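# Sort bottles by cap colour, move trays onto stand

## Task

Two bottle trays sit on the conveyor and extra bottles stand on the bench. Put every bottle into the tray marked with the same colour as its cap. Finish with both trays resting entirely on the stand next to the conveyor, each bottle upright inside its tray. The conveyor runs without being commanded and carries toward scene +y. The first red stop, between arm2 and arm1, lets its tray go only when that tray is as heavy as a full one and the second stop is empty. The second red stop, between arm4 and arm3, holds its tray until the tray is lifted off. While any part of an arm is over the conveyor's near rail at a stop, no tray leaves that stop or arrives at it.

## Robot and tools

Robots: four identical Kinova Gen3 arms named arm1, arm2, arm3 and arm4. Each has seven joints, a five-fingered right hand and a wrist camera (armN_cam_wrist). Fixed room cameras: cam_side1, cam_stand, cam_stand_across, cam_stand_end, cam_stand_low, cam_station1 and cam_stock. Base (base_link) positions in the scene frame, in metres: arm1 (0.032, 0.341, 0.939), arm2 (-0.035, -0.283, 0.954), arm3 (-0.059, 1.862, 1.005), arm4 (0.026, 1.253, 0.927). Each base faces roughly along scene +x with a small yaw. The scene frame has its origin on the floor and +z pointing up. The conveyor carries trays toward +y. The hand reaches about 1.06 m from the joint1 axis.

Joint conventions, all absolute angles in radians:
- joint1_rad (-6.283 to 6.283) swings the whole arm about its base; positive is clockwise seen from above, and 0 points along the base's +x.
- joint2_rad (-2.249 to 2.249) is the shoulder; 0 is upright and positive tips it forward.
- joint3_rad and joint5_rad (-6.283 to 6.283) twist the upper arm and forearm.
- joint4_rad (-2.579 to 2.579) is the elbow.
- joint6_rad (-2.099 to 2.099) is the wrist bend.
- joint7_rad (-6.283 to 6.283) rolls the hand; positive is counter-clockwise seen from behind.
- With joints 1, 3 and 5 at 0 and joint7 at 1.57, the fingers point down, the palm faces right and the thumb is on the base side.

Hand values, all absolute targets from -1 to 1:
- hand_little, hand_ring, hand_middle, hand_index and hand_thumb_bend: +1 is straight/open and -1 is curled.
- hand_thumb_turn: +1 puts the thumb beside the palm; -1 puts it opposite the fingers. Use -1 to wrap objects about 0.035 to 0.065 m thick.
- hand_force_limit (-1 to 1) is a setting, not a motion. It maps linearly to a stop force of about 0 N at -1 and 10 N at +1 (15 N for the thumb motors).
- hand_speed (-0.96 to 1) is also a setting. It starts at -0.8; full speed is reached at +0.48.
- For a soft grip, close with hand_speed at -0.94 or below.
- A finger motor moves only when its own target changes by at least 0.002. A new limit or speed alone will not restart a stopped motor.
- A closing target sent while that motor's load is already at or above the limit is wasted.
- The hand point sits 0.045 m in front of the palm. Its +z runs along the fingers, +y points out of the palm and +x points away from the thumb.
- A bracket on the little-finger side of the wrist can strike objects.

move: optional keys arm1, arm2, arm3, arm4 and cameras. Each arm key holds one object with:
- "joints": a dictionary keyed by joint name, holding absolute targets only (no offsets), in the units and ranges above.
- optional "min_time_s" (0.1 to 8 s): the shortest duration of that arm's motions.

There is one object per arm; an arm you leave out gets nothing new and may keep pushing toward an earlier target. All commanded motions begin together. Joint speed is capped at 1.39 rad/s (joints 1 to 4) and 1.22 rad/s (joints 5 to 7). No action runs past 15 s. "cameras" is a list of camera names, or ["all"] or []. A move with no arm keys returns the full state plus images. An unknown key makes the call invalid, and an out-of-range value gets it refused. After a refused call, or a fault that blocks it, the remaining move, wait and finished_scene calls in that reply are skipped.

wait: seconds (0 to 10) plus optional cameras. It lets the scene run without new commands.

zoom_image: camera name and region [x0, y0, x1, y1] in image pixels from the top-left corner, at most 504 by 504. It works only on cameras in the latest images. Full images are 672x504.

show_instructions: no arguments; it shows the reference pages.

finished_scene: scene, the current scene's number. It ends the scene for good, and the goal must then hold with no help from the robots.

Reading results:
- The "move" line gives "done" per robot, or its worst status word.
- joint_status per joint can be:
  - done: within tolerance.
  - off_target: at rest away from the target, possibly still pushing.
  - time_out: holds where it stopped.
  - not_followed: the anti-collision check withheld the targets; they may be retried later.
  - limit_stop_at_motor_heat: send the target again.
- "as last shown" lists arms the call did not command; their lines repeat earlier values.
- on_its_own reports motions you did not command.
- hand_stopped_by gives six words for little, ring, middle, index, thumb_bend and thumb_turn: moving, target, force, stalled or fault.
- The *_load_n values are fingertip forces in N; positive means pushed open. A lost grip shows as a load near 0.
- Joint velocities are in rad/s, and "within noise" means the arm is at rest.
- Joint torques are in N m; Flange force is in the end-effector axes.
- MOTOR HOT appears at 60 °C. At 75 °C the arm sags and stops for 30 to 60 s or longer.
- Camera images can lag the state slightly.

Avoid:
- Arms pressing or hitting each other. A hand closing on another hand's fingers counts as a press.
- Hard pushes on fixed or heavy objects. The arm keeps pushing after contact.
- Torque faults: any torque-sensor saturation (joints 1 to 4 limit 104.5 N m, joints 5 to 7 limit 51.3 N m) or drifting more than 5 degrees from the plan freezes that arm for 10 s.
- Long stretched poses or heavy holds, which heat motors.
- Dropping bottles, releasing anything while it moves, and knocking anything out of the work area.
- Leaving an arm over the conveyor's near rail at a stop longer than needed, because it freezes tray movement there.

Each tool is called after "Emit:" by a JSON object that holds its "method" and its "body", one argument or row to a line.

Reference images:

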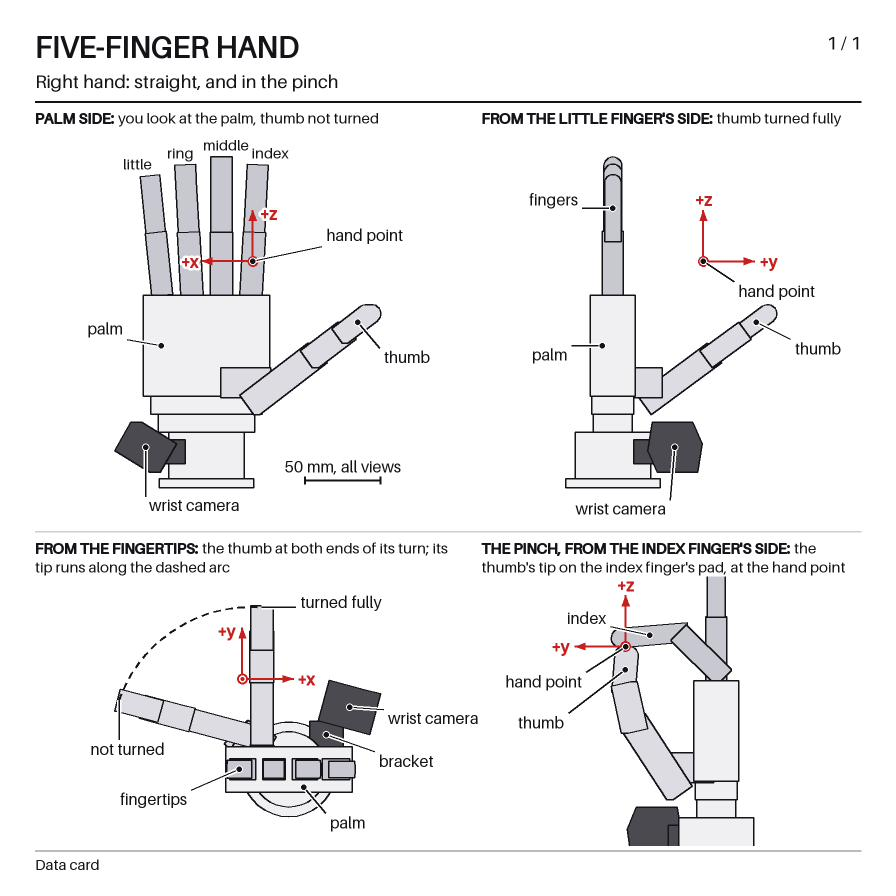

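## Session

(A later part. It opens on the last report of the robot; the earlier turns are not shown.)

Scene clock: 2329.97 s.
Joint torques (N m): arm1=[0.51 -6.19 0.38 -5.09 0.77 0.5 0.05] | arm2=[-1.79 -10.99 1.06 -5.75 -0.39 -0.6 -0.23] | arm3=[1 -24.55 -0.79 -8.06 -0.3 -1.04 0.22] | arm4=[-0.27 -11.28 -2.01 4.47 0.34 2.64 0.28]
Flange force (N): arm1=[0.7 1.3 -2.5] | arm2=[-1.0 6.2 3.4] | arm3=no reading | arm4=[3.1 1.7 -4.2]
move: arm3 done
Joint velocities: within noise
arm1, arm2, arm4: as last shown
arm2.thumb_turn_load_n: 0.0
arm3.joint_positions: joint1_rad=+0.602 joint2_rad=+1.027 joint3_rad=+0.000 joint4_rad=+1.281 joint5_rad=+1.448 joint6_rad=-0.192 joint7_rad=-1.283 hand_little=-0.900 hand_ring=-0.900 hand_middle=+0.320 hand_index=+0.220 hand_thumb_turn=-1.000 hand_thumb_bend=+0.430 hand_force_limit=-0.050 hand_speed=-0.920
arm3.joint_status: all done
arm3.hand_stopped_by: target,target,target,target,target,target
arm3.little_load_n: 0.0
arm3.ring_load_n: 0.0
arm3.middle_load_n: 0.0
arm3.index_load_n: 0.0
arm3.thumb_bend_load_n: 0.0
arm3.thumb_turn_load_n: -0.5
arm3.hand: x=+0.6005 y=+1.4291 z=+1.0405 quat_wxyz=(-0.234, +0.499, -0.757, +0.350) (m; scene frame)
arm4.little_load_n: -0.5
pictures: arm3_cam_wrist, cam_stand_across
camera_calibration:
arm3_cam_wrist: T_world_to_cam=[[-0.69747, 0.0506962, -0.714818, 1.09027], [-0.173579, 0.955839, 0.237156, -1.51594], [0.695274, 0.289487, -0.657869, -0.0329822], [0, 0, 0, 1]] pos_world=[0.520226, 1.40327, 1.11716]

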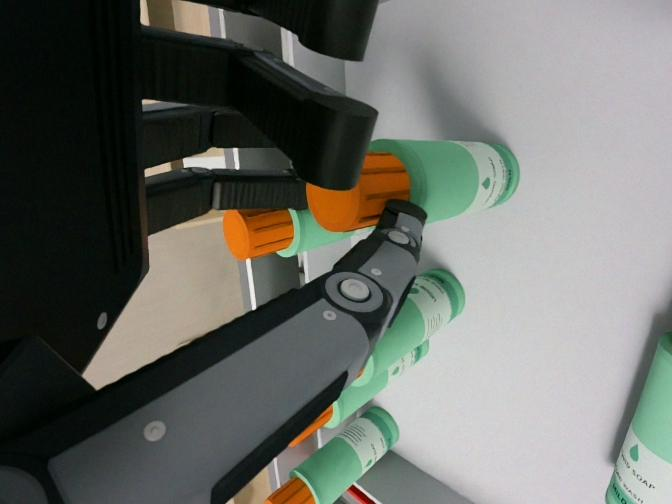

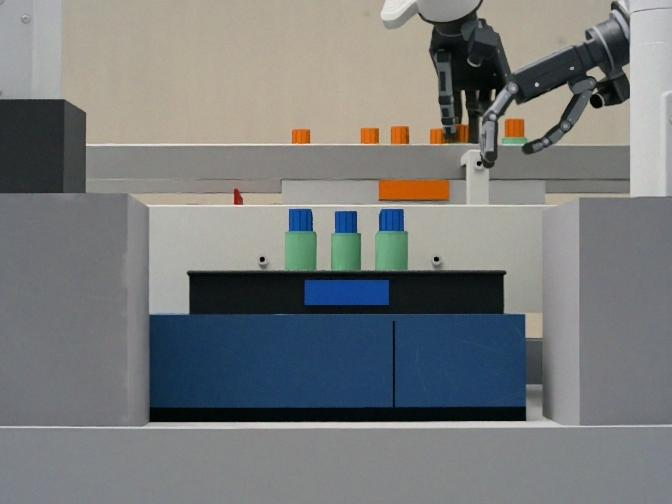

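Emit:
{"method": "move", "body": {
  "arm3": {"joints": {"joint1_rad": 0.6017, "joint2_rad": 1.0207, "joint3_rad": 0, "joint4_rad": 1.2811, "joint5_rad": 1.4816, "joint6_rad": -0.1917, "joint7_rad": -1.3171}, "min_time_s": 0.8}
}}

Emit:
{"method": "move", "body": {
  "arm3": {"joints": {"joint1_rad": 0.6012, "joint2_rad": 0.9343, "joint3_rad": 0, "joint4_rad": 1.2657, "joint5_rad": 1.9833, "joint6_rad": -0.2082, "joint7_rad": -1.8289}, "min_time_s": 2},
  "cameras": ["arm3_cam_wrist", "cam_stand_across"]
}}

Emit:
{"method": "zoom_image", "body": {
  "camera": "cam_stand_across",
  "region": [360, 60, 540, 180]
}}

Scene clock: 2445.60 s.
Joint torques (N m): arm1=[0.5 -6.28 0.39 -5.09 0.8 0.52 0.02] | arm2=[-1.75 -11.01 1.17 -5.64 -0.41 -0.66 -0.17] | arm3=[1.08 -25.02 -0.76 -8.35 -0.34 -1 0.22] | arm4=[-0.29 -11.11 -2.11 4.31 0.42 2.57 0.22]
Flange force (N): arm1=[0.5 1.2 -2.4] | arm2=[-0.7 5.7 3.5] | arm3=no reading | arm4=[2.6 1.1 -4.1]
move: arm3 done
Joint velocities: within noise
arm1, arm2, arm4: as last shown
arm2.thumb_bend_load_n: -0.5
arm3.joint_positions: joint1_rad=+0.602 joint2_rad=+1.021 joint3_rad=+0.000 joint4_rad=+1.281 joint5_rad=+1.482 joint6_rad=-0.192 joint7_rad=-1.317 hand_little=-0.900 hand_ring=-0.900 hand_middle=+0.320 hand_index=+0.220 hand_thumb_turn=-1.000 hand_thumb_bend=+0.430 hand_force_limit=-0.050 hand_speed=-0.920
arm3.joint_status: all done
arm3.hand_stopped_by: target,target,target,target,target,target
arm3.little_load_n: 0.0
arm3.ring_load_n: 0.0
arm3.middle_load_n: 0.0
arm3.index_load_n: 0.0
arm3.thumb_bend_load_n: 0.0
arm3.thumb_turn_load_n: 0.0
arm3.hand: x=+0.6005 y=+1.4291 z=+1.0443 quat_wxyz=(-0.235, +0.499, -0.757, +0.350) (m; scene frame)
arm4.little_load_n: 0.0
arm4.thumb_turn_load_n: 0.5
pictures: none

Scene clock: 2448.00 s.
Joint torques (N m): arm1=[0.5 -6.18 0.36 -5.06 0.8 0.47 0.03] | arm2=[-1.75 -10.95 1.03 -5.68 -0.41 -0.59 -0.23] | arm3=[1.21 -24.55 -0.66 -8.77 -0.27 0.08 0.22] | arm4=[-0.26 -11.2 -2.12 4.38 0.36 2.6 0.23]
Flange force (N): arm1=[0.6 1.1 -2.8] | arm2=[-0.8 6.0 3.1] | arm3=[-2.6 -7.6 3.0] | arm4=[2.8 1.4 -4.3]
move: arm3 done
Joint velocities: within noise
arm1, arm2, arm4: as last shown
arm2.thumb_bend_load_n: 0.0
arm3.joint_positions: joint1_rad=+0.601 joint2_rad=+0.934 joint3_rad=+0.000 joint4_rad=+1.266 joint5_rad=+1.983 joint6_rad=-0.208 joint7_rad=-1.829 hand_little=-0.900 hand_ring=-0.900 hand_middle=+0.320 hand_index=+0.220 hand_thumb_turn=-1.000 hand_thumb_bend=+0.430 hand_force_limit=-0.050 hand_speed=-0.920
arm3.joint_status: all done
arm3.hand_stopped_by: target,target,target,target,target,target
arm3.little_load_n: 0.0
arm3.ring_load_n: 0.0
arm3.middle_load_n: 0.0
arm3.index_load_n: 0.0
arm3.thumb_bend_load_n: 0.0
arm3.thumb_turn_load_n: 0.0
arm3.hand: x=+0.6006 y=+1.4293 z=+1.0992 quat_wxyz=(-0.235, +0.499, -0.757, +0.350) (m; scene frame)
arm4.thumb_bend_load_n: 0.5
arm4.thumb_turn_load_n: 0.0
pictures: arm3_cam_wrist, cam_stand_across
camera_calibration:
arm3_cam_wrist: T_world_to_cam=[[-0.697474, 0.0506953, -0.714815, 1.13236], [-0.173645, 0.955811, 0.23722, -1.53006], [0.695254, 0.289579, -0.65785, 0.00543212], [0, 0, 0, 1]] pos_world=[0.520326, 1.40347, 1.17596]

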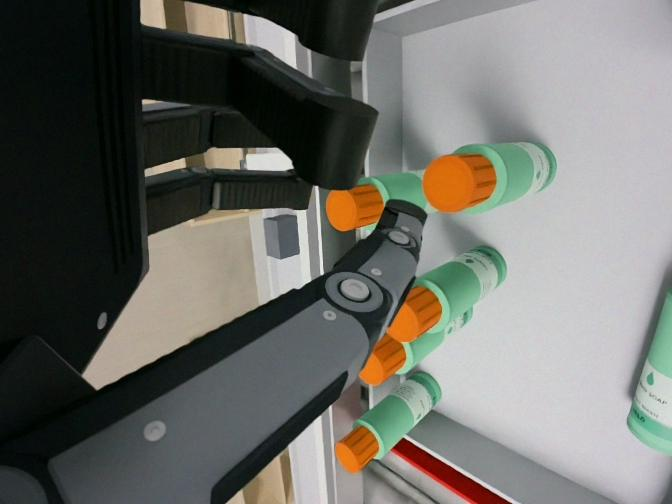

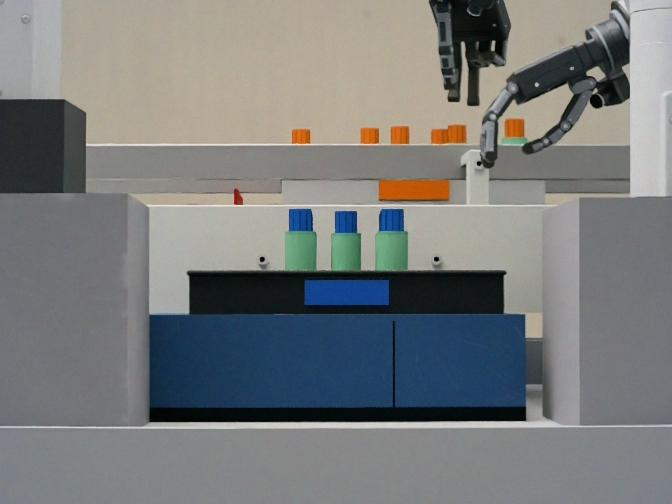

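Scaled by 2.800 from the camera's 672x504 image, which has a finer 960x720 frame.

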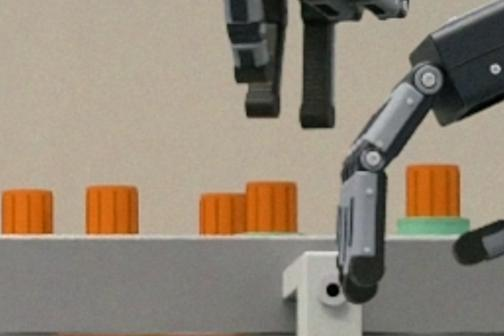

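Emit:
{"method": "move", "body": {
  "arm3": {"joints":{"joint1_rad":0.5157,"joint2_rad":0.9121,"joint4_rad":0.9573,"joint5_rad":2.9198,"joint6_rad":-0.9854,"joint7_rad":-2.4796,"hand_middle":-0.9,"hand_speed":-0.8,"hand_force_limit":-0.2},"min_time_s":2.2},
  "cameras": ["arm3_cam_wrist","cam_stand_across","cam_stand"]
}}

Scene clock: 2476.90 s.
Joint torques (N m): arm1=[0.56 -6.22 0.43 -5.04 0.78 0.51 0.07] | arm2=[-1.8 -11.01 1.07 -5.7 -0.33 -0.63 -0.22] | arm3=[1.18 -24.38 -0.62 -8.87 -0.45 0.22 0.26] | arm4=[-0.39 -11.31 -2.1 4.43 0.38 2.62 0.26]
Flange force (N): arm1=[0.5 1.5 -2.6] | arm2=[-0.9 6.3 3.7] | arm3=[-3.5 -0.1 2.0] | arm4=[2.7 1.9 -4.3]
move: arm3 off_target
Joint velocities: within noise
arm1, arm2, arm4: as last shown
arm1.ring_load_n: 0.5
arm3.joint_positions: joint1_rad=+0.516 joint2_rad=+0.912 joint3_rad=+0.000 joint4_rad=+0.957 joint5_rad=+2.920 joint6_rad=-0.985 joint7_rad=-2.480 hand_little=-0.900 hand_ring=-0.900 hand_middle=-0.435 hand_index=+0.220 hand_thumb_turn=-1.000 hand_thumb_bend=+0.431 hand_force_limit=-0.200 hand_speed=-0.800
arm3.joint_status: hand_middle off_target (ended at -0.435, target -0.900); the others done
arm3.hand_stopped_by: target,target,force,target,target,target
arm3.little_load_n: 0.0
arm3.ring_load_n: 0.0
arm3.middle_load_n: 4.0
arm3.index_load_n: 0.0
arm3.thumb_bend_load_n: 5.0
arm3.thumb_turn_load_n: 0.5
arm3.hand: x=+0.5158 y=+1.5318 z=+1.1295 quat_wxyz=(-0.125, +0.696, -0.697, +0.121) (m; scene frame)
arm4.ring_load_n: -0.5
arm4.thumb_bend_load_n: 0.0
pictures: arm3_cam_wrist, cam_stand, cam_stand_across
camera_calibration:
arm3_cam_wrist: T_world_to_cam=[[-0.929283, -0.227892, -0.290686, 1.15682], [-0.346526, 0.810347, 0.4725, -1.60376], [0.127877, 0.539817, -0.832013, 0.160639], [0, 0, 0, 1]] pos_world=[0.498731, 1.47651, 1.2277]

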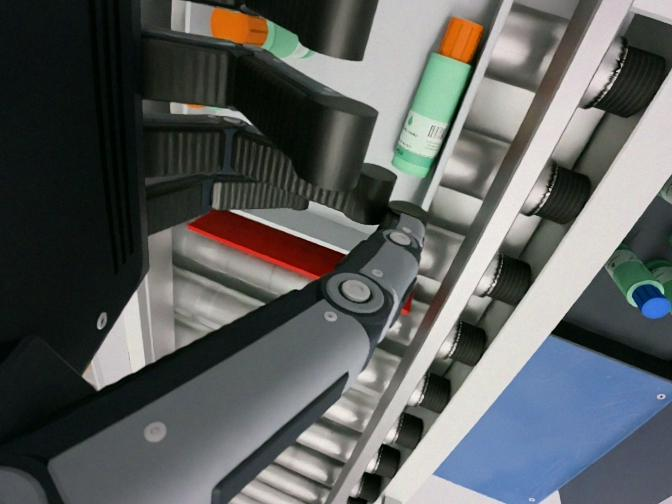

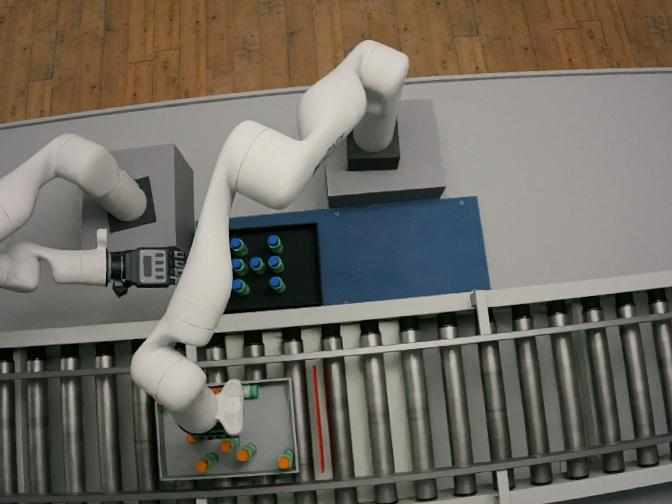

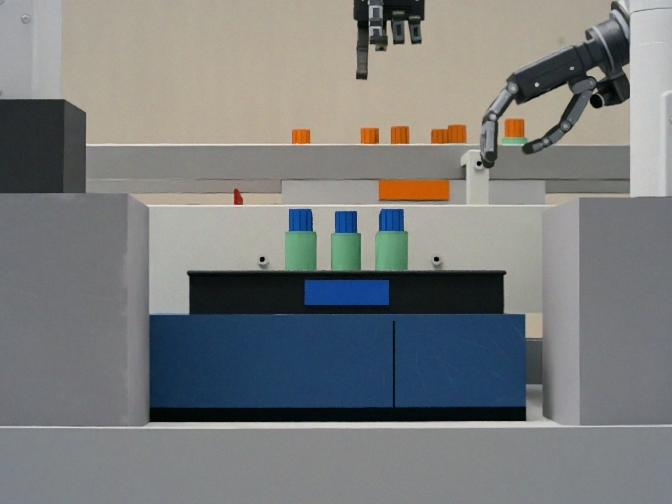

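Emit:
{"method": "move", "body": {
  "arm3": {"joints":{"hand_thumb_bend":0.95,"hand_speed":-0.6}}
}}

Emit:
{"method": "move", "body": {
  "arm3": {"joints":{"hand_middle":-0.88,"hand_speed":-0.7,"hand_force_limit":-0.5}}
}}

Emit:
{"method": "move", "body": {
  "arm3": {"joints":{"hand_thumb_bend":0.43,"joint1_rad":0.5163,"joint2_rad":0.9853,"joint4_rad":1.0380,"joint5_rad":2.8917,"joint6_rad":-0.8360,"joint7_rad":-2.4334,"hand_speed":-0.7,"hand_force_limit":-0.5},"min_time_s":1.5},
  "cameras": ["arm3_cam_wrist","cam_stand_across","cam_stand"]
}}

Scene clock: 2496.37 s.
Joint torques (N m): arm1=[0.5 -6.14 0.35 -5.06 0.76 0.49 0] | arm2=[-1.65 -11.03 1.06 -5.67 -0.4 -0.63 -0.21] | arm3=[1.19 -24.34 -0.66 -8.86 -0.43 0.22 0.26] | arm4=[-0.44 -11.24 -2.13 4.45 0.4 2.62 0.25]
Flange force (N): arm1=[0.7 0.9 -2.7] | arm2=[-0.8 5.7 3.5] | arm3=[-3.6 -0.1 1.9] | arm4=[2.6 1.8 -4.4]
move: arm3 done
Joint velocities: within noise
arm1, arm2, arm4: as last shown
arm1.ring_load_n: 0.0
arm3.joint_positions: joint1_rad=+0.516 joint2_rad=+0.912 joint3_rad=+0.000 joint4_rad=+0.957 joint5_rad=+2.920 joint6_rad=-0.985 joint7_rad=-2.480 hand_little=-0.900 hand_ring=-0.900 hand_middle=-0.436 hand_index=+0.220 hand_thumb_turn=-1.000 hand_thumb_bend=+0.950 hand_force_limit=-0.200 hand_speed=-0.600
arm3.joint_status: all done
arm3.hand_stopped_by: target,target,force,target,target,target
arm3.little_load_n: 0.0
arm3.ring_load_n: 0.0
arm3.middle_load_n: 0.0
arm3.index_load_n: 0.0
arm3.thumb_bend_load_n: 0.0
arm3.thumb_turn_load_n: 0.0
arm3.hand: x=+0.5157 y=+1.5318 z=+1.1295 quat_wxyz=(-0.125, +0.696, -0.697, +0.121) (m; scene frame)
arm4.ring_load_n: 0.0
arm4.middle_load_n: -0.5
pictures: none

Scene clock: 2497.40 s.
Joint torques (N m): arm1=[0.52 -6.29 0.42 -5.07 0.74 0.45 0.01] | arm2=[-1.75 -11.07 1.07 -5.62 -0.44 -0.61 -0.2] | arm3=[1.14 -24.38 -0.59 -8.84 -0.41 0.24 0.24] | arm4=[-0.4 -11.21 -2.01 4.41 0.33 2.6 0.28]
Flange force (N): arm1=[0.4 1.3 -2.5] | arm2=[-0.5 5.8 3.3] | arm3=[-3.4 -0.2 2.0] | arm4=[2.8 1.5 -4.6]
move: arm3 done
Joint velocities: within noise
arm1.joint_positions: joint1_rad=-1.469 joint2_rad=+0.091 joint3_rad=+0.000 joint4_rad=+2.366 joint5_rad=+0.834 joint6_rad=+0.886 joint7_rad=-2.187 hand_little=-0.900 hand_ring=-0.900 hand_middle=+0.320 hand_index=+0.228 hand_thumb_turn=-1.000 hand_thumb_bend=+0.430 hand_force_limit=+0.200 hand_speed=-0.900
arm1.joint_status: not commanded
arm1.hand_stopped_by: target,target,target,target,target,target
arm1.little_load_n: 0.0
arm1.ring_load_n: 0.0
arm1.middle_load_n: 0.0
arm1.index_load_n: 0.0
arm1.thumb_bend_load_n: 0.0
arm1.thumb_turn_load_n: 0.0
arm1.hand: x=+0.1914 y=+0.6093 z=+1.1002 quat_wxyz=(-0.211, +0.675, -0.675, +0.210) (m; scene frame)
arm2.joint_positions: joint1_rad=+1.152 joint2_rad=+0.279 joint3_rad=+0.000 joint4_rad=+2.205 joint5_rad=+2.148 joint6_rad=-0.704 joint7_rad=-1.104 hand_little=-0.900 hand_ring=-0.900 hand_middle=+0.320 hand_index=+0.200 hand_thumb_turn=-1.000 hand_thumb_bend=+0.430 hand_force_limit=+0.200 hand_speed=-0.900
arm2.joint_status: not commanded
arm2.hand_stopped_by: target,target,target,target,target,target
arm2.little_load_n: 0.0
arm2.ring_load_n: 0.0
arm2.middle_load_n: 0.0
arm2.index_load_n: 0.0
arm2.thumb_bend_load_n: 0.0
arm2.thumb_turn_load_n: 0.0
arm2.hand: x=+0.1786 y=-0.5492 z=+1.1000 quat_wxyz=(-0.206, +0.677, -0.673, +0.217) (m; scene frame)
arm3.joint_positions: joint1_rad=+0.516 joint2_rad=+0.912 joint3_rad=+0.000 joint4_rad=+0.957 joint5_rad=+2.920 joint6_rad=-0.985 joint7_rad=-2.480 hand_little=-0.900 hand_ring=-0.900 hand_middle=-0.880 hand_index=+0.220 hand_thumb_turn=-1.000 hand_thumb_bend=+0.950 hand_force_limit=-0.500 hand_speed=-0.700
arm3.joint_status: all done
arm3.hand_stopped_by: target,target,target,target,target,target
arm3.little_load_n: 0.0
arm3.ring_load_n: 0.0
arm3.middle_load_n: 0.0
arm3.index_load_n: 0.0
arm3.thumb_bend_load_n: 0.0
arm3.thumb_turn_load_n: 0.0
arm3.hand: x=+0.5157 y=+1.5318 z=+1.1295 quat_wxyz=(-0.125, +0.696, -0.697, +0.121) (m; scene frame)
arm4.joint_positions: joint1_rad=+0.659 joint2_rad=+0.895 joint3_rad=+0.000 joint4_rad=+2.530 joint5_rad=-1.206 joint6_rad=+1.014 joint7_rad=-2.849 hand_little=+0.200 hand_ring=+0.200 hand_middle=+0.200 hand_index=+0.200 hand_thumb_turn=-1.000 hand_thumb_bend=+0.050 hand_force_limit=+0.300 hand_speed=-0.920
arm4.joint_status: not commanded
arm4.hand_stopped_by: target,target,target,target,target,target
arm4.little_load_n: 0.0
arm4.ring_load_n: 0.0
arm4.middle_load_n: 0.0
arm4.index_load_n: 0.0
arm4.thumb_bend_load_n: 0.0
arm4.thumb_turn_load_n: 0.0
arm4.hand: x=+0.1931 y=+1.3813 z=+0.9846 quat_wxyz=(+0.540, -0.842, -0.003, -0.004) (m; scene frame)
pictures: none

Scene clock: 2499.23 s.
Joint torques (N m): arm1=[0.55 -6.2 0.39 -5.09 0.8 0.54 0.04] | arm2=[-1.72 -11 1.15 -5.59 -0.4 -0.65 -0.24] | arm3=[1.16 -24.68 -0.63 -8.47 -0.39 0.14 0.23] | arm4=[-0.33 -11.27 -2.16 4.48 0.34 2.59 0.28]
Flange force (N): arm1=[0.6 1.3 -2.5] | arm2=[-0.7 5.8 3.6] | arm3=[-3.9 0.3 1.7] | arm4=[3.0 1.7 -4.8]
move: arm3 off_target
Joint velocities: within noise
arm1, arm2, arm4: as last shown
arm1.thumb_turn_load_n: 0.5
arm3.joint_positions: joint1_rad=+0.516 joint2_rad=+0.985 joint3_rad=+0.000 joint4_rad=+1.038 joint5_rad=+2.892 joint6_rad=-0.836 joint7_rad=-2.433 hand_little=-0.900 hand_ring=-0.900 hand_middle=-0.880 hand_index=+0.220 hand_thumb_turn=-1.000 hand_thumb_bend=+0.526 hand_force_limit=-0.500 hand_speed=-0.700
arm3.joint_status: hand_thumb_bend off_target (ended at +0.526, target +0.430); the others done
arm3.hand_stopped_by: target,target,target,target,force,target
arm3.little_load_n: 0.0
arm3.ring_load_n: 0.0
arm3.middle_load_n: -0.5
arm3.index_load_n: 0.0
arm3.thumb_bend_load_n: 4.0
arm3.thumb_turn_load_n: 1.0
arm3.hand: x=+0.5157 y=+1.5317 z=+1.0595 quat_wxyz=(-0.125, +0.696, -0.697, +0.121) (m; scene frame)
arm4.middle_load_n: -0.5
pictures: arm3_cam_wrist, cam_stand, cam_stand_across
camera_calibration:
arm3_cam_wrist: T_world_to_cam=[[-0.929317, -0.227968, -0.290516, 1.13632], [-0.346506, 0.810317, 0.472567, -1.57072], [0.127681, 0.53983, -0.832034, 0.10265], [0, 0, 0, 1]] pos_world=[0.498631, 1.47641, 1.1578]

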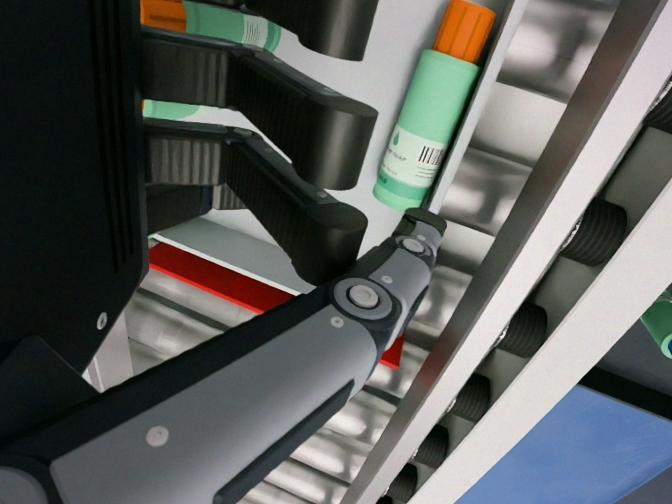

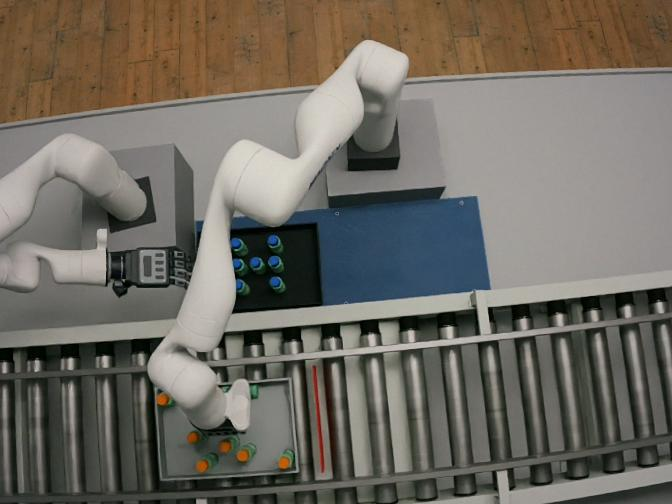

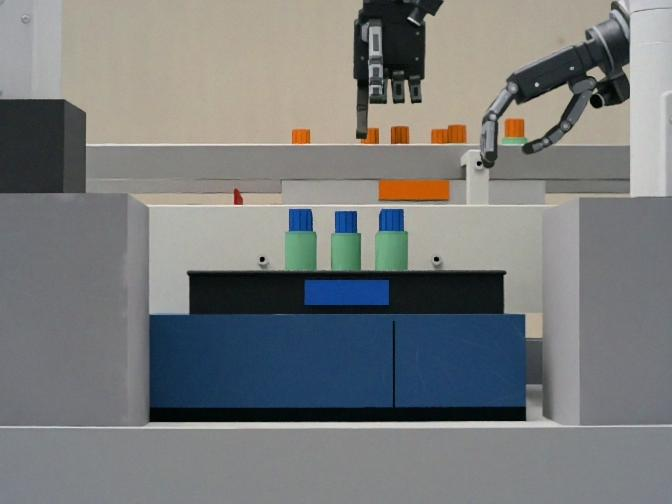

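Emit:
{"method": "move", "body": {
  "arm3": {"joints":{"hand_thumb_bend":0.95,"joint1_rad":0.5725,"joint2_rad":0.9418,"joint4_rad":1.1350,"joint5_rad":2.8592,"joint6_rad":-0.7976,"joint7_rad":-2.3483,"hand_speed":-0.6},"min_time_s":1.5},
  "cameras": ["arm3_cam_wrist","cam_stand_across","cam_stand"]
}}

Emit:
{"method": "zoom_image", "body": {
  "camera": "arm3_cam_wrist",
  "region": [340, 60, 560, 260]
}}

Scene clock: 2567.73 s.
Joint torques (N m): arm1=[0.55 -6.18 0.34 -5.09 0.78 0.48 0.04] | arm2=[-1.79 -10.99 1.07 -5.68 -0.37 -0.62 -0.23] | arm3=[1.16 -24 -0.67 -8.15 -0.42 0.16 0.27] | arm4=[-0.35 -11.21 -2.01 4.4 0.4 2.61 0.28]
Flange force (N): arm1=[0.7 1.2 -2.7] | arm2=[-0.9 6.1 3.5] | arm3=[-3.4 -0.8 1.8] | arm4=[2.9 1.4 -4.1]
move: arm3 done
Joint velocities: within noise
arm1, arm2, arm4: as last shown
arm3.joint_positions: joint1_rad=+0.572 joint2_rad=+0.942 joint3_rad=+0.000 joint4_rad=+1.135 joint5_rad=+2.859 joint6_rad=-0.798 joint7_rad=-2.348 hand_little=-0.900 hand_ring=-0.900 hand_middle=-0.880 hand_index=+0.220 hand_thumb_turn=-1.000 hand_thumb_bend=+0.950 hand_force_limit=-0.500 hand_speed=-0.600
arm3.joint_status: all done
arm3.hand_stopped_by: target,target,target,target,target,target
arm3.little_load_n: 0.0
arm3.ring_load_n: 0.0
arm3.middle_load_n: 0.0
arm3.index_load_n: -0.5
arm3.thumb_bend_load_n: 0.0
arm3.thumb_turn_load_n: 0.0
arm3.hand: x=+0.4798 y=+1.5137 z=+1.0595 quat_wxyz=(-0.125, +0.696, -0.697, +0.121) (m; scene frame)
arm4.middle_load_n: 0.0
pictures: arm3_cam_wrist, cam_stand, cam_stand_across
camera_calibration:
arm3_cam_wrist: T_world_to_cam=[[-0.929373, -0.227715, -0.290537, 1.09863], [-0.346319, 0.810316, 0.472706, -1.56879], [0.127784, 0.539939, -0.831948, 0.116633], [0, 0, 0, 1]] pos_world=[0.462832, 1.45841, 1.1578]

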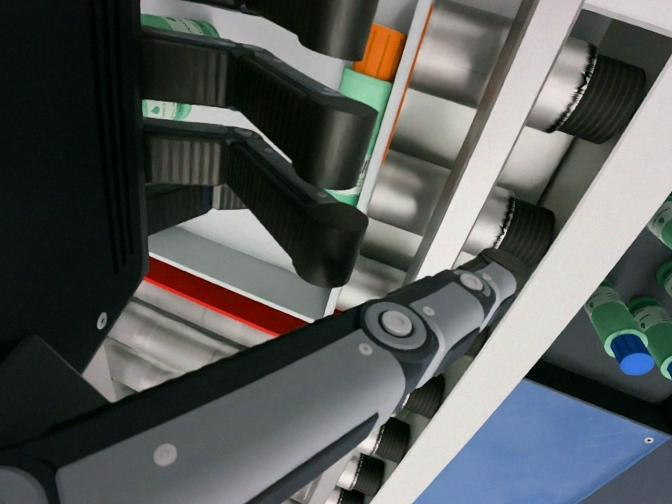

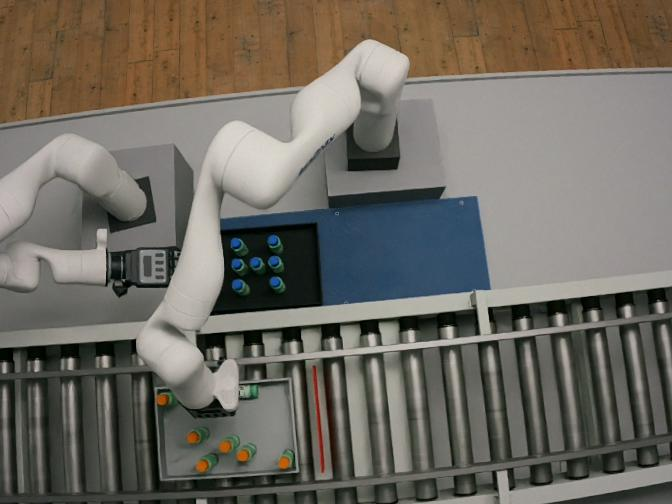

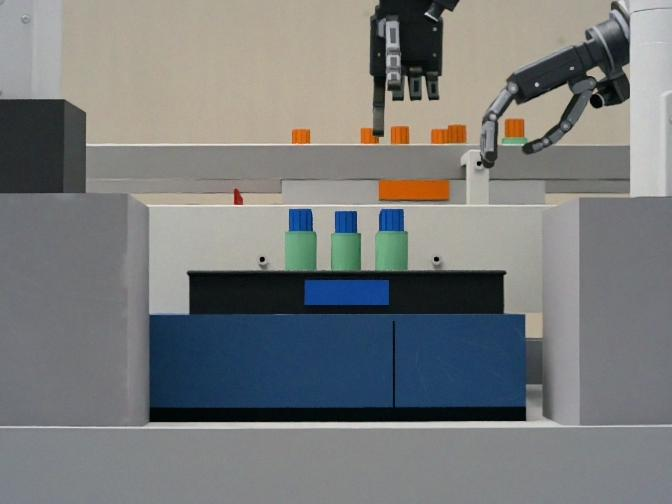

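Scaled by 2.291 from the camera's 672x504 image, which has a finer 960x720 frame.

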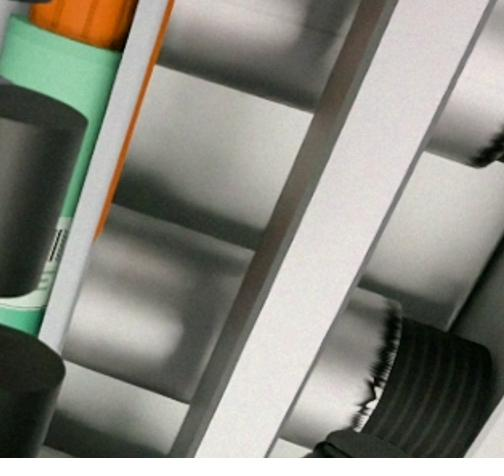

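Emit:
{"method": "move", "body": {
  "arm3": {"joints":{"joint1_rad":0.5728,"joint2_rad":0.9901,"joint4_rad":1.1547,"joint5_rad":2.8377,"joint6_rad":-0.7325,"joint7_rad":-2.3187},"min_time_s":1.2},
  "cameras": ["arm3_cam_wrist","cam_stand_across","cam_stand","cam_stand_end"]
}}

Emit:
{"method": "zoom_image", "body": {
  "camera": "cam_stand_end",
  "region": [90, 20, 310, 180]
}}

Emit:
{"method": "zoom_image", "body": {
  "camera": "cam_stand",
  "region": [140, 360, 320, 495]
}}

Scene clock: 2584.83 s.
Joint torques (N m): arm1=[0.52 -6.18 0.36 -5.06 0.76 0.46 0.06] | arm2=[-1.79 -11.02 1.03 -5.68 -0.39 -0.61 -0.21] | arm3=[1.25 -24.17 -0.68 -7.87 -0.39 0.13 0.22] | arm4=[-0.28 -11.22 -2.13 4.39 0.35 2.57 0.24]
Flange force (N): arm1=[0.6 1.2 -2.6] | arm2=[-0.7 6.1 3.3] | arm3=[-3.6 -0.8 1.7] | arm4=[2.8 1.5 -4.4]
move: arm3 done
Joint velocities: within noise
arm1, arm2, arm4: as last shown
arm1.thumb_turn_load_n: 0.0
arm3.joint_positions: joint1_rad=+0.573 joint2_rad=+0.990 joint3_rad=+0.000 joint4_rad=+1.155 joint5_rad=+2.838 joint6_rad=-0.733 joint7_rad=-2.319 hand_little=-0.900 hand_ring=-0.900 hand_middle=-0.880 hand_index=+0.220 hand_thumb_turn=-1.000 hand_thumb_bend=+0.950 hand_force_limit=-0.500 hand_speed=-0.600
arm3.joint_status: all done
arm3.hand_stopped_by: target,target,target,target,target,target
arm3.little_load_n: 0.0
arm3.ring_load_n: 0.0
arm3.middle_load_n: 0.0
arm3.index_load_n: 0.5
arm3.thumb_bend_load_n: 0.0
arm3.thumb_turn_load_n: 0.0
arm3.hand: x=+0.4803 y=+1.5135 z=+1.0245 quat_wxyz=(-0.125, +0.696, -0.697, +0.121) (m; scene frame)
pictures: arm3_cam_wrist, cam_stand, cam_stand_across, cam_stand_end
camera_calibration:
arm3_cam_wrist: T_world_to_cam=[[-0.929169, -0.227952, -0.291003, 1.08951], [-0.346793, 0.810104, 0.472723, -1.55131], [0.127985, 0.540157, -0.831775, 0.0869384], [0, 0, 0, 1]] pos_world=[0.463231, 1.45811, 1.1227]

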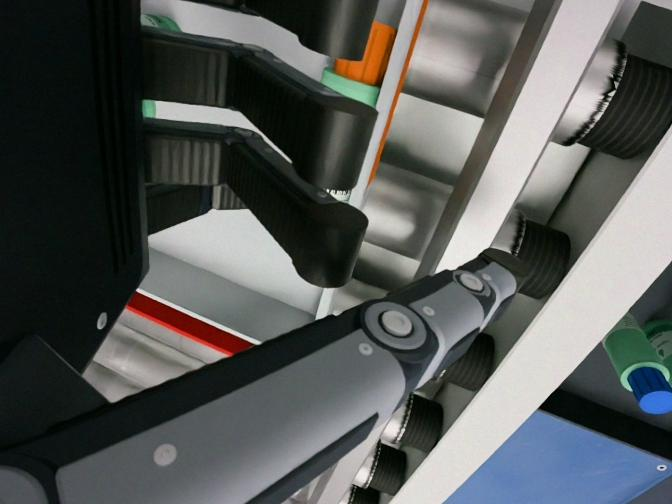

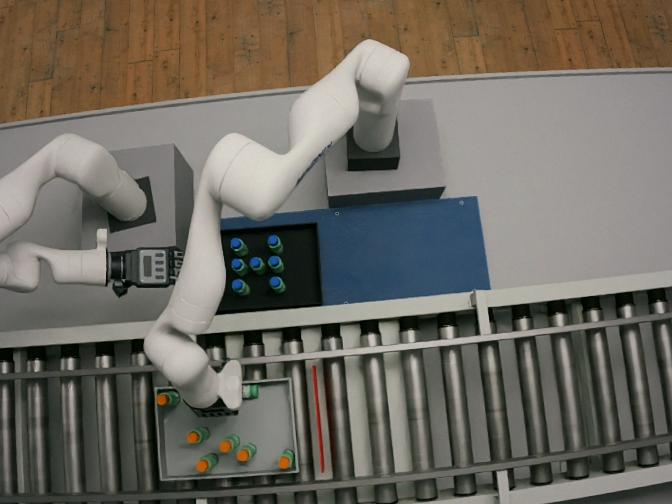

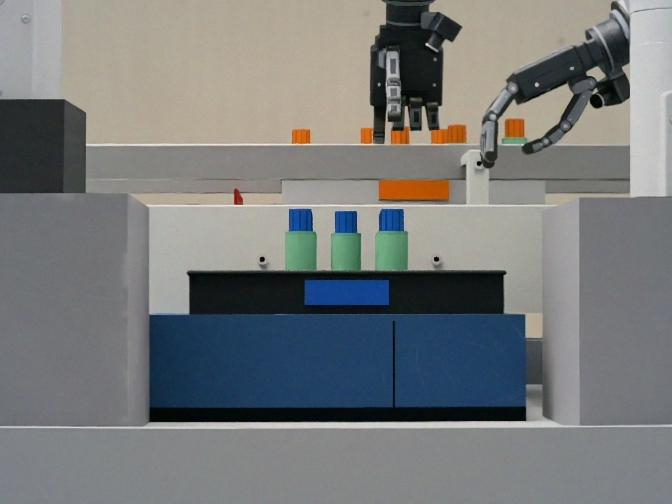

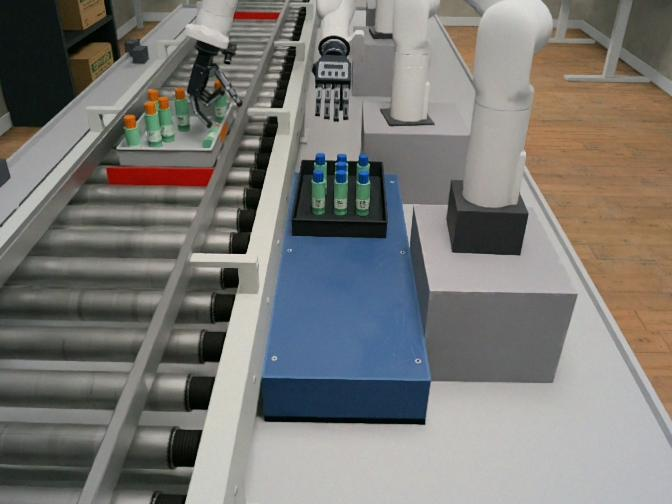

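Scaled by 2.291 from the camera's 672x504 image, which has a finer 960x720 frame.

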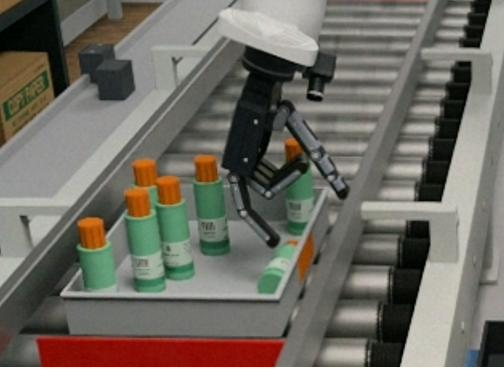

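Scaled by 2.800 from the camera's 672x504 image, which has a finer 960x720 frame.

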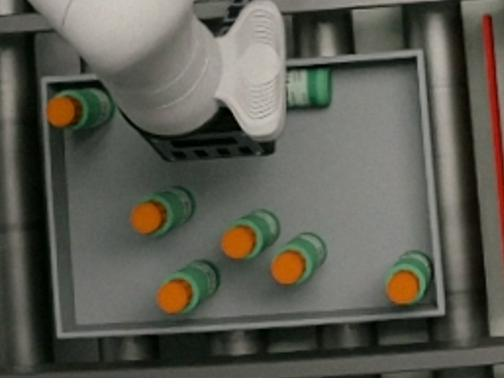

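Emit:
{"method": "move", "body": {
  "arm3": {"joints":{"joint1_rad":0.5729,"joint2_rad":0.9998,"joint4_rad":1.1587,"joint5_rad":2.8334,"joint6_rad":-0.7195,"joint7_rad":-2.3128},"min_time_s":0.8},
  "cameras": ["cam_stand_end"]
}}

Emit:
{"method": "zoom_image", "body": {
  "camera": "cam_stand_end",
  "region": [170, 60, 270, 160]
}}

Scene clock: 2590.03 s.
Joint torques (N m): arm1=[0.49 -6.14 0.38 -5.1 0.76 0.46 0.05] | arm2=[-1.78 -10.97 1.06 -5.64 -0.37 -0.63 -0.24] | arm3=[1.17 -24.28 -0.67 -7.75 -0.37 0.13 0.23] | arm4=[-0.43 -11.27 -2.02 4.41 0.35 2.63 0.27]
Flange force (N): arm1=[0.8 1.2 -2.7] | arm2=[-0.8 6.1 3.4] | arm3=[-3.2 -1.1 1.8] | arm4=[2.7 1.8 -4.4]
move: arm3 done
Joint velocities: within noise
arm1, arm2, arm4: as last shown
arm3.joint_positions: joint1_rad=+0.573 joint2_rad=+1.000 joint3_rad=+0.000 joint4_rad=+1.159 joint5_rad=+2.833 joint6_rad=-0.719 joint7_rad=-2.313 hand_little=-0.900 hand_ring=-0.900 hand_middle=-0.880 hand_index=+0.220 hand_thumb_turn=-1.000 hand_thumb_bend=+0.950 hand_force_limit=-0.500 hand_speed=-0.600
arm3.joint_status: all done
arm3.hand_stopped_by: target,target,target,target,target,target
arm3.little_load_n: -0.5
arm3.ring_load_n: 0.0
arm3.middle_load_n: 0.0
arm3.index_load_n: 0.0
arm3.thumb_bend_load_n: 0.0
arm3.thumb_turn_load_n: 0.0
arm3.hand: x=+0.4801 y=+1.5135 z=+1.0175 quat_wxyz=(-0.125, +0.696, -0.697, +0.121) (m; scene frame)
arm4.thumb_turn_load_n: 0.5
pictures: cam_stand_end

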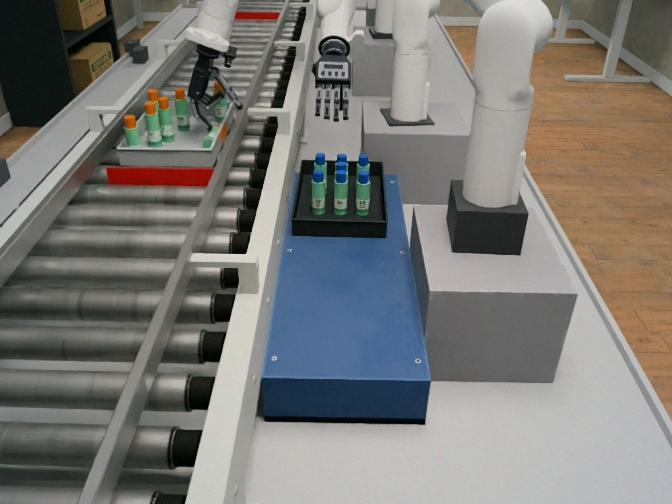

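Scaled by 5.040 from the camera's 672x504 image, which has a finer 960x720 frame.

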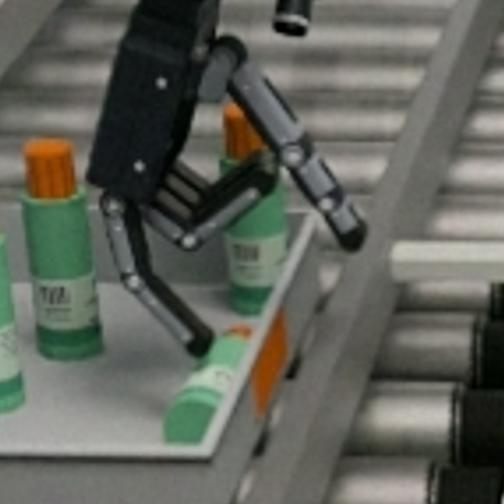

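Emit:
{"method": "move", "body": {
  "arm3": {"joints":{"joint1_rad":0.5524,"joint2_rad":0.9731,"joint4_rad":1.2308,"joint5_rad":2.8240,"joint6_rad":-0.6722,"joint7_rad":-2.3162},"min_time_s":1.0}
}}

Emit:
{"method": "move", "body": {
  "arm3": {"joints":{"joint1_rad":0.5524,"joint2_rad":0.9759,"joint4_rad":1.2316,"joint5_rad":2.8228,"joint6_rad":-0.6685,"joint7_rad":-2.3145},"min_time_s":0.6},
  "cameras": ["cam_stand_end"]
}}

Emit:
{"method": "zoom_image", "body": {
  "camera": "cam_stand_end",
  "region": [180, 90, 250, 160]
}}

Scene clock: 2628.83 s.
Joint torques (N m): arm1=[0.54 -6.29 0.35 -5.05 0.79 0.5 0.05] | arm2=[-1.8 -11.01 1.08 -5.67 -0.37 -0.6 -0.23] | arm3=[1.23 -23.75 -0.65 -7.65 -0.36 0.13 0.27] | arm4=[-0.3 -11.16 -2.13 4.39 0.4 2.58 0.2]
Flange force (N): arm1=[0.3 1.4 -2.4] | arm2=[-0.8 6.2 3.4] | arm3=[-3.8 -0.9 1.6] | arm4=[2.7 1.4 -4.2]
move: arm3 done
Joint velocities: within noise
arm1, arm2, arm4: as last shown
arm3.joint_positions: joint1_rad=+0.552 joint2_rad=+0.973 joint3_rad=+0.000 joint4_rad=+1.231 joint5_rad=+2.824 joint6_rad=-0.672 joint7_rad=-2.316 hand_little=-0.900 hand_ring=-0.900 hand_middle=-0.880 hand_index=+0.220 hand_thumb_turn=-1.000 hand_thumb_bend=+0.950 hand_force_limit=-0.500 hand_speed=-0.600
arm3.joint_status: all done
arm3.hand_stopped_by: target,target,target,target,target,target
arm3.little_load_n: 0.0
arm3.ring_load_n: 0.0
arm3.middle_load_n: 0.0
arm3.index_load_n: 0.0
arm3.thumb_bend_load_n: -0.5
arm3.thumb_turn_load_n: 0.0
arm3.hand: x=+0.4757 y=+1.5320 z=+1.0153 quat_wxyz=(-0.125, +0.696, -0.697, +0.120) (m; scene frame)
arm4.thumb_turn_load_n: 0.0
pictures: none

Scene clock: 2629.73 s.
Joint torques (N m): arm1=[0.47 -6.15 0.38 -5.04 0.77 0.48 0.01] | arm2=[-1.79 -10.98 1.06 -5.66 -0.38 -0.61 -0.23] | arm3=[1.21 -23.75 -0.69 -7.56 -0.35 0.13 0.26] | arm4=[-0.42 -11.29 -2.15 4.42 0.36 2.62 0.22]
Flange force (N): arm1=[0.6 0.9 -2.8] | arm2=[-0.8 6.1 3.4] | arm3=[-3.5 -1.1 1.7] | arm4=[2.4 2.0 -4.4]
move: arm3 done
Joint velocities: within noise
arm1, arm2, arm4: as last shown
arm3.joint_positions: joint1_rad=+0.552 joint2_rad=+0.976 joint3_rad=+0.000 joint4_rad=+1.232 joint5_rad=+2.823 joint6_rad=-0.669 joint7_rad=-2.314 hand_little=-0.900 hand_ring=-0.900 hand_middle=-0.880 hand_index=+0.220 hand_thumb_turn=-1.000 hand_thumb_bend=+0.950 hand_force_limit=-0.500 hand_speed=-0.600
arm3.joint_status: all done
arm3.hand_stopped_by: target,target,target,target,target,target
arm3.little_load_n: 0.0
arm3.ring_load_n: 0.0
arm3.middle_load_n: 0.5
arm3.index_load_n: 0.0
arm3.thumb_bend_load_n: 0.0
arm3.thumb_turn_load_n: 0.0
arm3.hand: x=+0.4757 y=+1.5319 z=+1.0134 quat_wxyz=(-0.125, +0.696, -0.697, +0.120) (m; scene frame)
arm4.thumb_turn_load_n: -0.5
pictures: cam_stand_end

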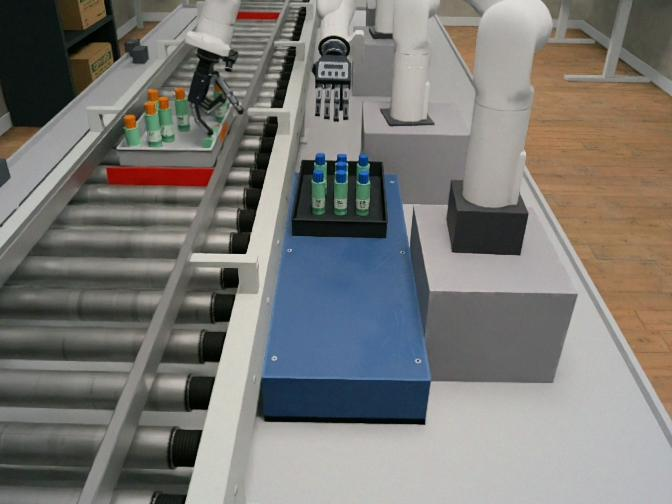

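Scaled by 7.200 from the camera's 672x504 image, which has a finer 960x720 frame.

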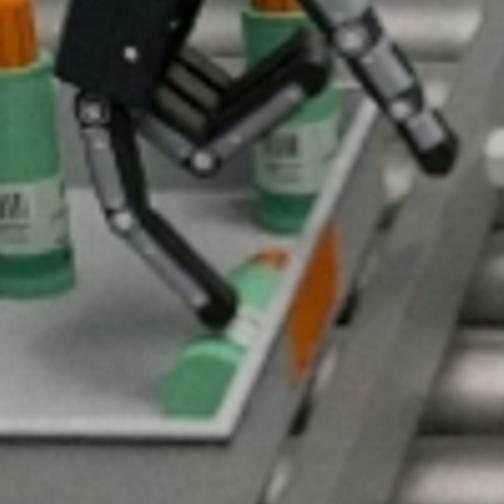

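Emit:
{"method": "move", "body": {
  "arm3": {"joints":{"joint1_rad":0.5581,"joint2_rad":0.9671,"joint4_rad":1.2548,"joint5_rad":2.8147,"joint6_rad":-0.6559,"joint7_rad":-2.2998},"min_time_s":0.7}
}}

Emit:
{"method": "move", "body": {
  "arm3": {"joints":{"joint2_rad":0.9684,"joint4_rad":1.2551,"joint5_rad":2.8141,"joint6_rad":-0.6540,"joint7_rad":-2.2990},"min_time_s":0.5}
}}

Emit:
{"method": "move", "body": {
  "arm3": {"joints":{"joint2_rad":0.9698,"joint4_rad":1.2555,"joint5_rad":2.8135,"joint6_rad":-0.6522,"joint7_rad":-2.2981},"min_time_s":0.5},
  "cameras": ["cam_stand_end"]
}}

Emit:
{"method": "zoom_image", "body": {
  "camera": "cam_stand_end",
  "region": [180, 90, 250, 160]
}}

Scene clock: 2655.23 s.
Joint torques (N m): arm1=[0.58 -6.26 0.4 -5.04 0.72 0.49 0.06] | arm2=[-1.72 -10.99 1.1 -5.65 -0.37 -0.63 -0.26] | arm3=[1.27 -23.6 -0.66 -7.54 -0.35 0.1 0.26] | arm4=[-0.29 -11.27 -2.09 4.53 0.37 2.61 0.25]
Flange force (N): arm1=[0.4 1.5 -2.4] | arm2=[-0.9 6.1 3.6] | arm3=[-3.8 -1.0 1.7] | arm4=[3.1 1.8 -4.3]
move: arm3 done
Joint velocities: within noise
arm1, arm2, arm4: as last shown
arm3.joint_positions: joint1_rad=+0.558 joint2_rad=+0.967 joint3_rad=+0.000 joint4_rad=+1.255 joint5_rad=+2.815 joint6_rad=-0.656 joint7_rad=-2.300 hand_little=-0.900 hand_ring=-0.900 hand_middle=-0.880 hand_index=+0.220 hand_thumb_turn=-1.000 hand_thumb_bend=+0.950 hand_force_limit=-0.500 hand_speed=-0.600
arm3.joint_status: all done
arm3.hand_stopped_by: target,target,target,target,target,target
arm3.little_load_n: 0.0
arm3.ring_load_n: 0.0
arm3.middle_load_n: 0.0
arm3.index_load_n: 0.0
arm3.thumb_bend_load_n: 0.0
arm3.thumb_turn_load_n: 0.0
arm3.hand: x=+0.4698 y=+1.5318 z=+1.0128 quat_wxyz=(-0.125, +0.696, -0.697, +0.121) (m; scene frame)
arm4.thumb_turn_load_n: 0.0
pictures: none

Scene clock: 2656.03 s.
Joint torques (N m): arm1=[0.56 -6.14 0.4 -4.99 0.76 0.47 0.07] | arm2=[-1.73 -11.04 1.06 -5.69 -0.38 -0.62 -0.22] | arm3=[1.23 -23.63 -0.66 -7.53 -0.33 0.1 0.23] | arm4=[-0.39 -11.22 -2.04 4.35 0.37 2.66 0.24]
Flange force (N): arm1=[0.5 1.3 -2.9] | arm2=[-0.8 6.0 3.6] | arm3=[-3.6 -1.0 1.7] | arm4=[2.4 1.6 -4.1]
move: arm3 done
Joint velocities: within noise
arm1.joint_positions: joint1_rad=-1.469 joint2_rad=+0.091 joint3_rad=+0.000 joint4_rad=+2.366 joint5_rad=+0.834 joint6_rad=+0.886 joint7_rad=-2.187 hand_little=-0.900 hand_ring=-0.900 hand_middle=+0.320 hand_index=+0.228 hand_thumb_turn=-1.000 hand_thumb_bend=+0.430 hand_force_limit=+0.200 hand_speed=-0.900
arm1.joint_status: not commanded
arm1.hand_stopped_by: target,target,target,target,target,target
arm1.little_load_n: 0.0
arm1.ring_load_n: 0.0
arm1.middle_load_n: 0.0
arm1.index_load_n: 0.0
arm1.thumb_bend_load_n: 0.0
arm1.thumb_turn_load_n: 0.0
arm1.hand: x=+0.1914 y=+0.6093 z=+1.1002 quat_wxyz=(-0.211, +0.675, -0.675, +0.210) (m; scene frame)
arm2.joint_positions: joint1_rad=+1.152 joint2_rad=+0.279 joint3_rad=+0.000 joint4_rad=+2.205 joint5_rad=+2.148 joint6_rad=-0.704 joint7_rad=-1.104 hand_little=-0.900 hand_ring=-0.900 hand_middle=+0.320 hand_index=+0.200 hand_thumb_turn=-1.000 hand_thumb_bend=+0.430 hand_force_limit=+0.200 hand_speed=-0.900
arm2.joint_status: not commanded
arm2.hand_stopped_by: target,target,target,target,target,target
arm2.little_load_n: 0.0
arm2.ring_load_n: 0.0
arm2.middle_load_n: 0.0
arm2.index_load_n: -0.5
arm2.thumb_bend_load_n: 0.0
arm2.thumb_turn_load_n: 0.0
arm2.hand: x=+0.1786 y=-0.5492 z=+1.1000 quat_wxyz=(-0.206, +0.677, -0.673, +0.217) (m; scene frame)
arm3.joint_positions: joint1_rad=+0.558 joint2_rad=+0.968 joint3_rad=+0.000 joint4_rad=+1.255 joint5_rad=+2.814 joint6_rad=-0.654 joint7_rad=-2.299 hand_little=-0.900 hand_ring=-0.900 hand_middle=-0.880 hand_index=+0.220 hand_thumb_turn=-1.000 hand_thumb_bend=+0.950 hand_force_limit=-0.500 hand_speed=-0.600
arm3.joint_status: all done
arm3.hand_stopped_by: target,target,target,target,target,target
arm3.little_load_n: 0.0
arm3.ring_load_n: 0.5
arm3.middle_load_n: 0.0
arm3.index_load_n: 0.0
arm3.thumb_bend_load_n: 0.0
arm3.thumb_turn_load_n: 0.0
arm3.hand: x=+0.4699 y=+1.5318 z=+1.0120 quat_wxyz=(-0.125, +0.696, -0.697, +0.121) (m; scene frame)
arm4.joint_positions: joint1_rad=+0.659 joint2_rad=+0.895 joint3_rad=+0.000 joint4_rad=+2.530 joint5_rad=-1.206 joint6_rad=+1.014 joint7_rad=-2.849 hand_little=+0.200 hand_ring=+0.200 hand_middle=+0.200 hand_index=+0.200 hand_thumb_turn=-1.000 hand_thumb_bend=+0.050 hand_force_limit=+0.300 hand_speed=-0.920
arm4.joint_status: not commanded
arm4.hand_stopped_by: target,target,target,target,target,target
arm4.little_load_n: 0.0
arm4.ring_load_n: 0.0
arm4.middle_load_n: 0.0
arm4.index_load_n: 0.0
arm4.thumb_bend_load_n: 0.0
arm4.thumb_turn_load_n: 0.0
arm4.hand: x=+0.1931 y=+1.3813 z=+0.9846 quat_wxyz=(+0.540, -0.842, -0.003, -0.004) (m; scene frame)
pictures: none

Scene clock: 2656.83 s.
Joint torques (N m): arm1=[0.53 -6.21 0.4 -5.09 0.78 0.48 0.06] | arm2=[-1.77 -10.96 1.1 -5.66 -0.37 -0.58 -0.2] | arm3=[1.2 -23.67 -0.65 -7.46 -0.36 0.12 0.25] | arm4=[-0.36 -11.22 -2.16 4.47 0.36 2.61 0.26]
Flange force (N): arm1=[0.6 1.4 -2.6] | arm2=[-0.8 5.9 3.3] | arm3=[-3.4 -1.2 1.8] | arm4=[2.9 1.7 -4.6]
move: arm3 done
Joint velocities: within noise
arm1, arm2, arm4: as last shown
arm2.index_load_n: 0.0
arm3.joint_positions: joint1_rad=+0.558 joint2_rad=+0.970 joint3_rad=+0.000 joint4_rad=+1.255 joint5_rad=+2.814 joint6_rad=-0.652 joint7_rad=-2.298 hand_little=-0.900 hand_ring=-0.900 hand_middle=-0.880 hand_index=+0.220 hand_thumb_turn=-1.000 hand_thumb_bend=+0.950 hand_force_limit=-0.500 hand_speed=-0.600
arm3.joint_status: all done
arm3.hand_stopped_by: target,target,target,target,target,target
arm3.little_load_n: 0.0
arm3.ring_load_n: 0.0
arm3.middle_load_n: 0.0
arm3.index_load_n: 0.0
arm3.thumb_bend_load_n: 0.0
arm3.thumb_turn_load_n: 0.0
arm3.hand: x=+0.4699 y=+1.5317 z=+1.0110 quat_wxyz=(-0.125, +0.696, -0.697, +0.121) (m; scene frame)
pictures: cam_stand_end

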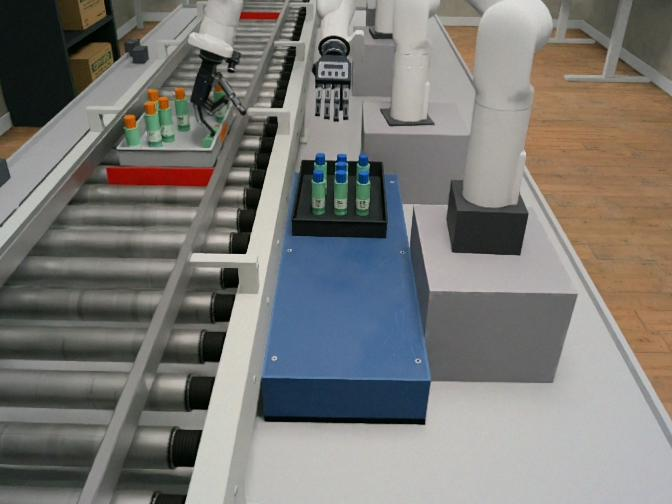

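Scaled by 7.200 from the camera's 672x504 image, which has a finer 960x720 frame.

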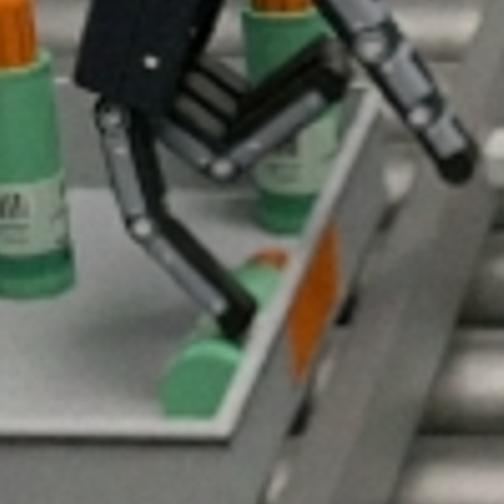

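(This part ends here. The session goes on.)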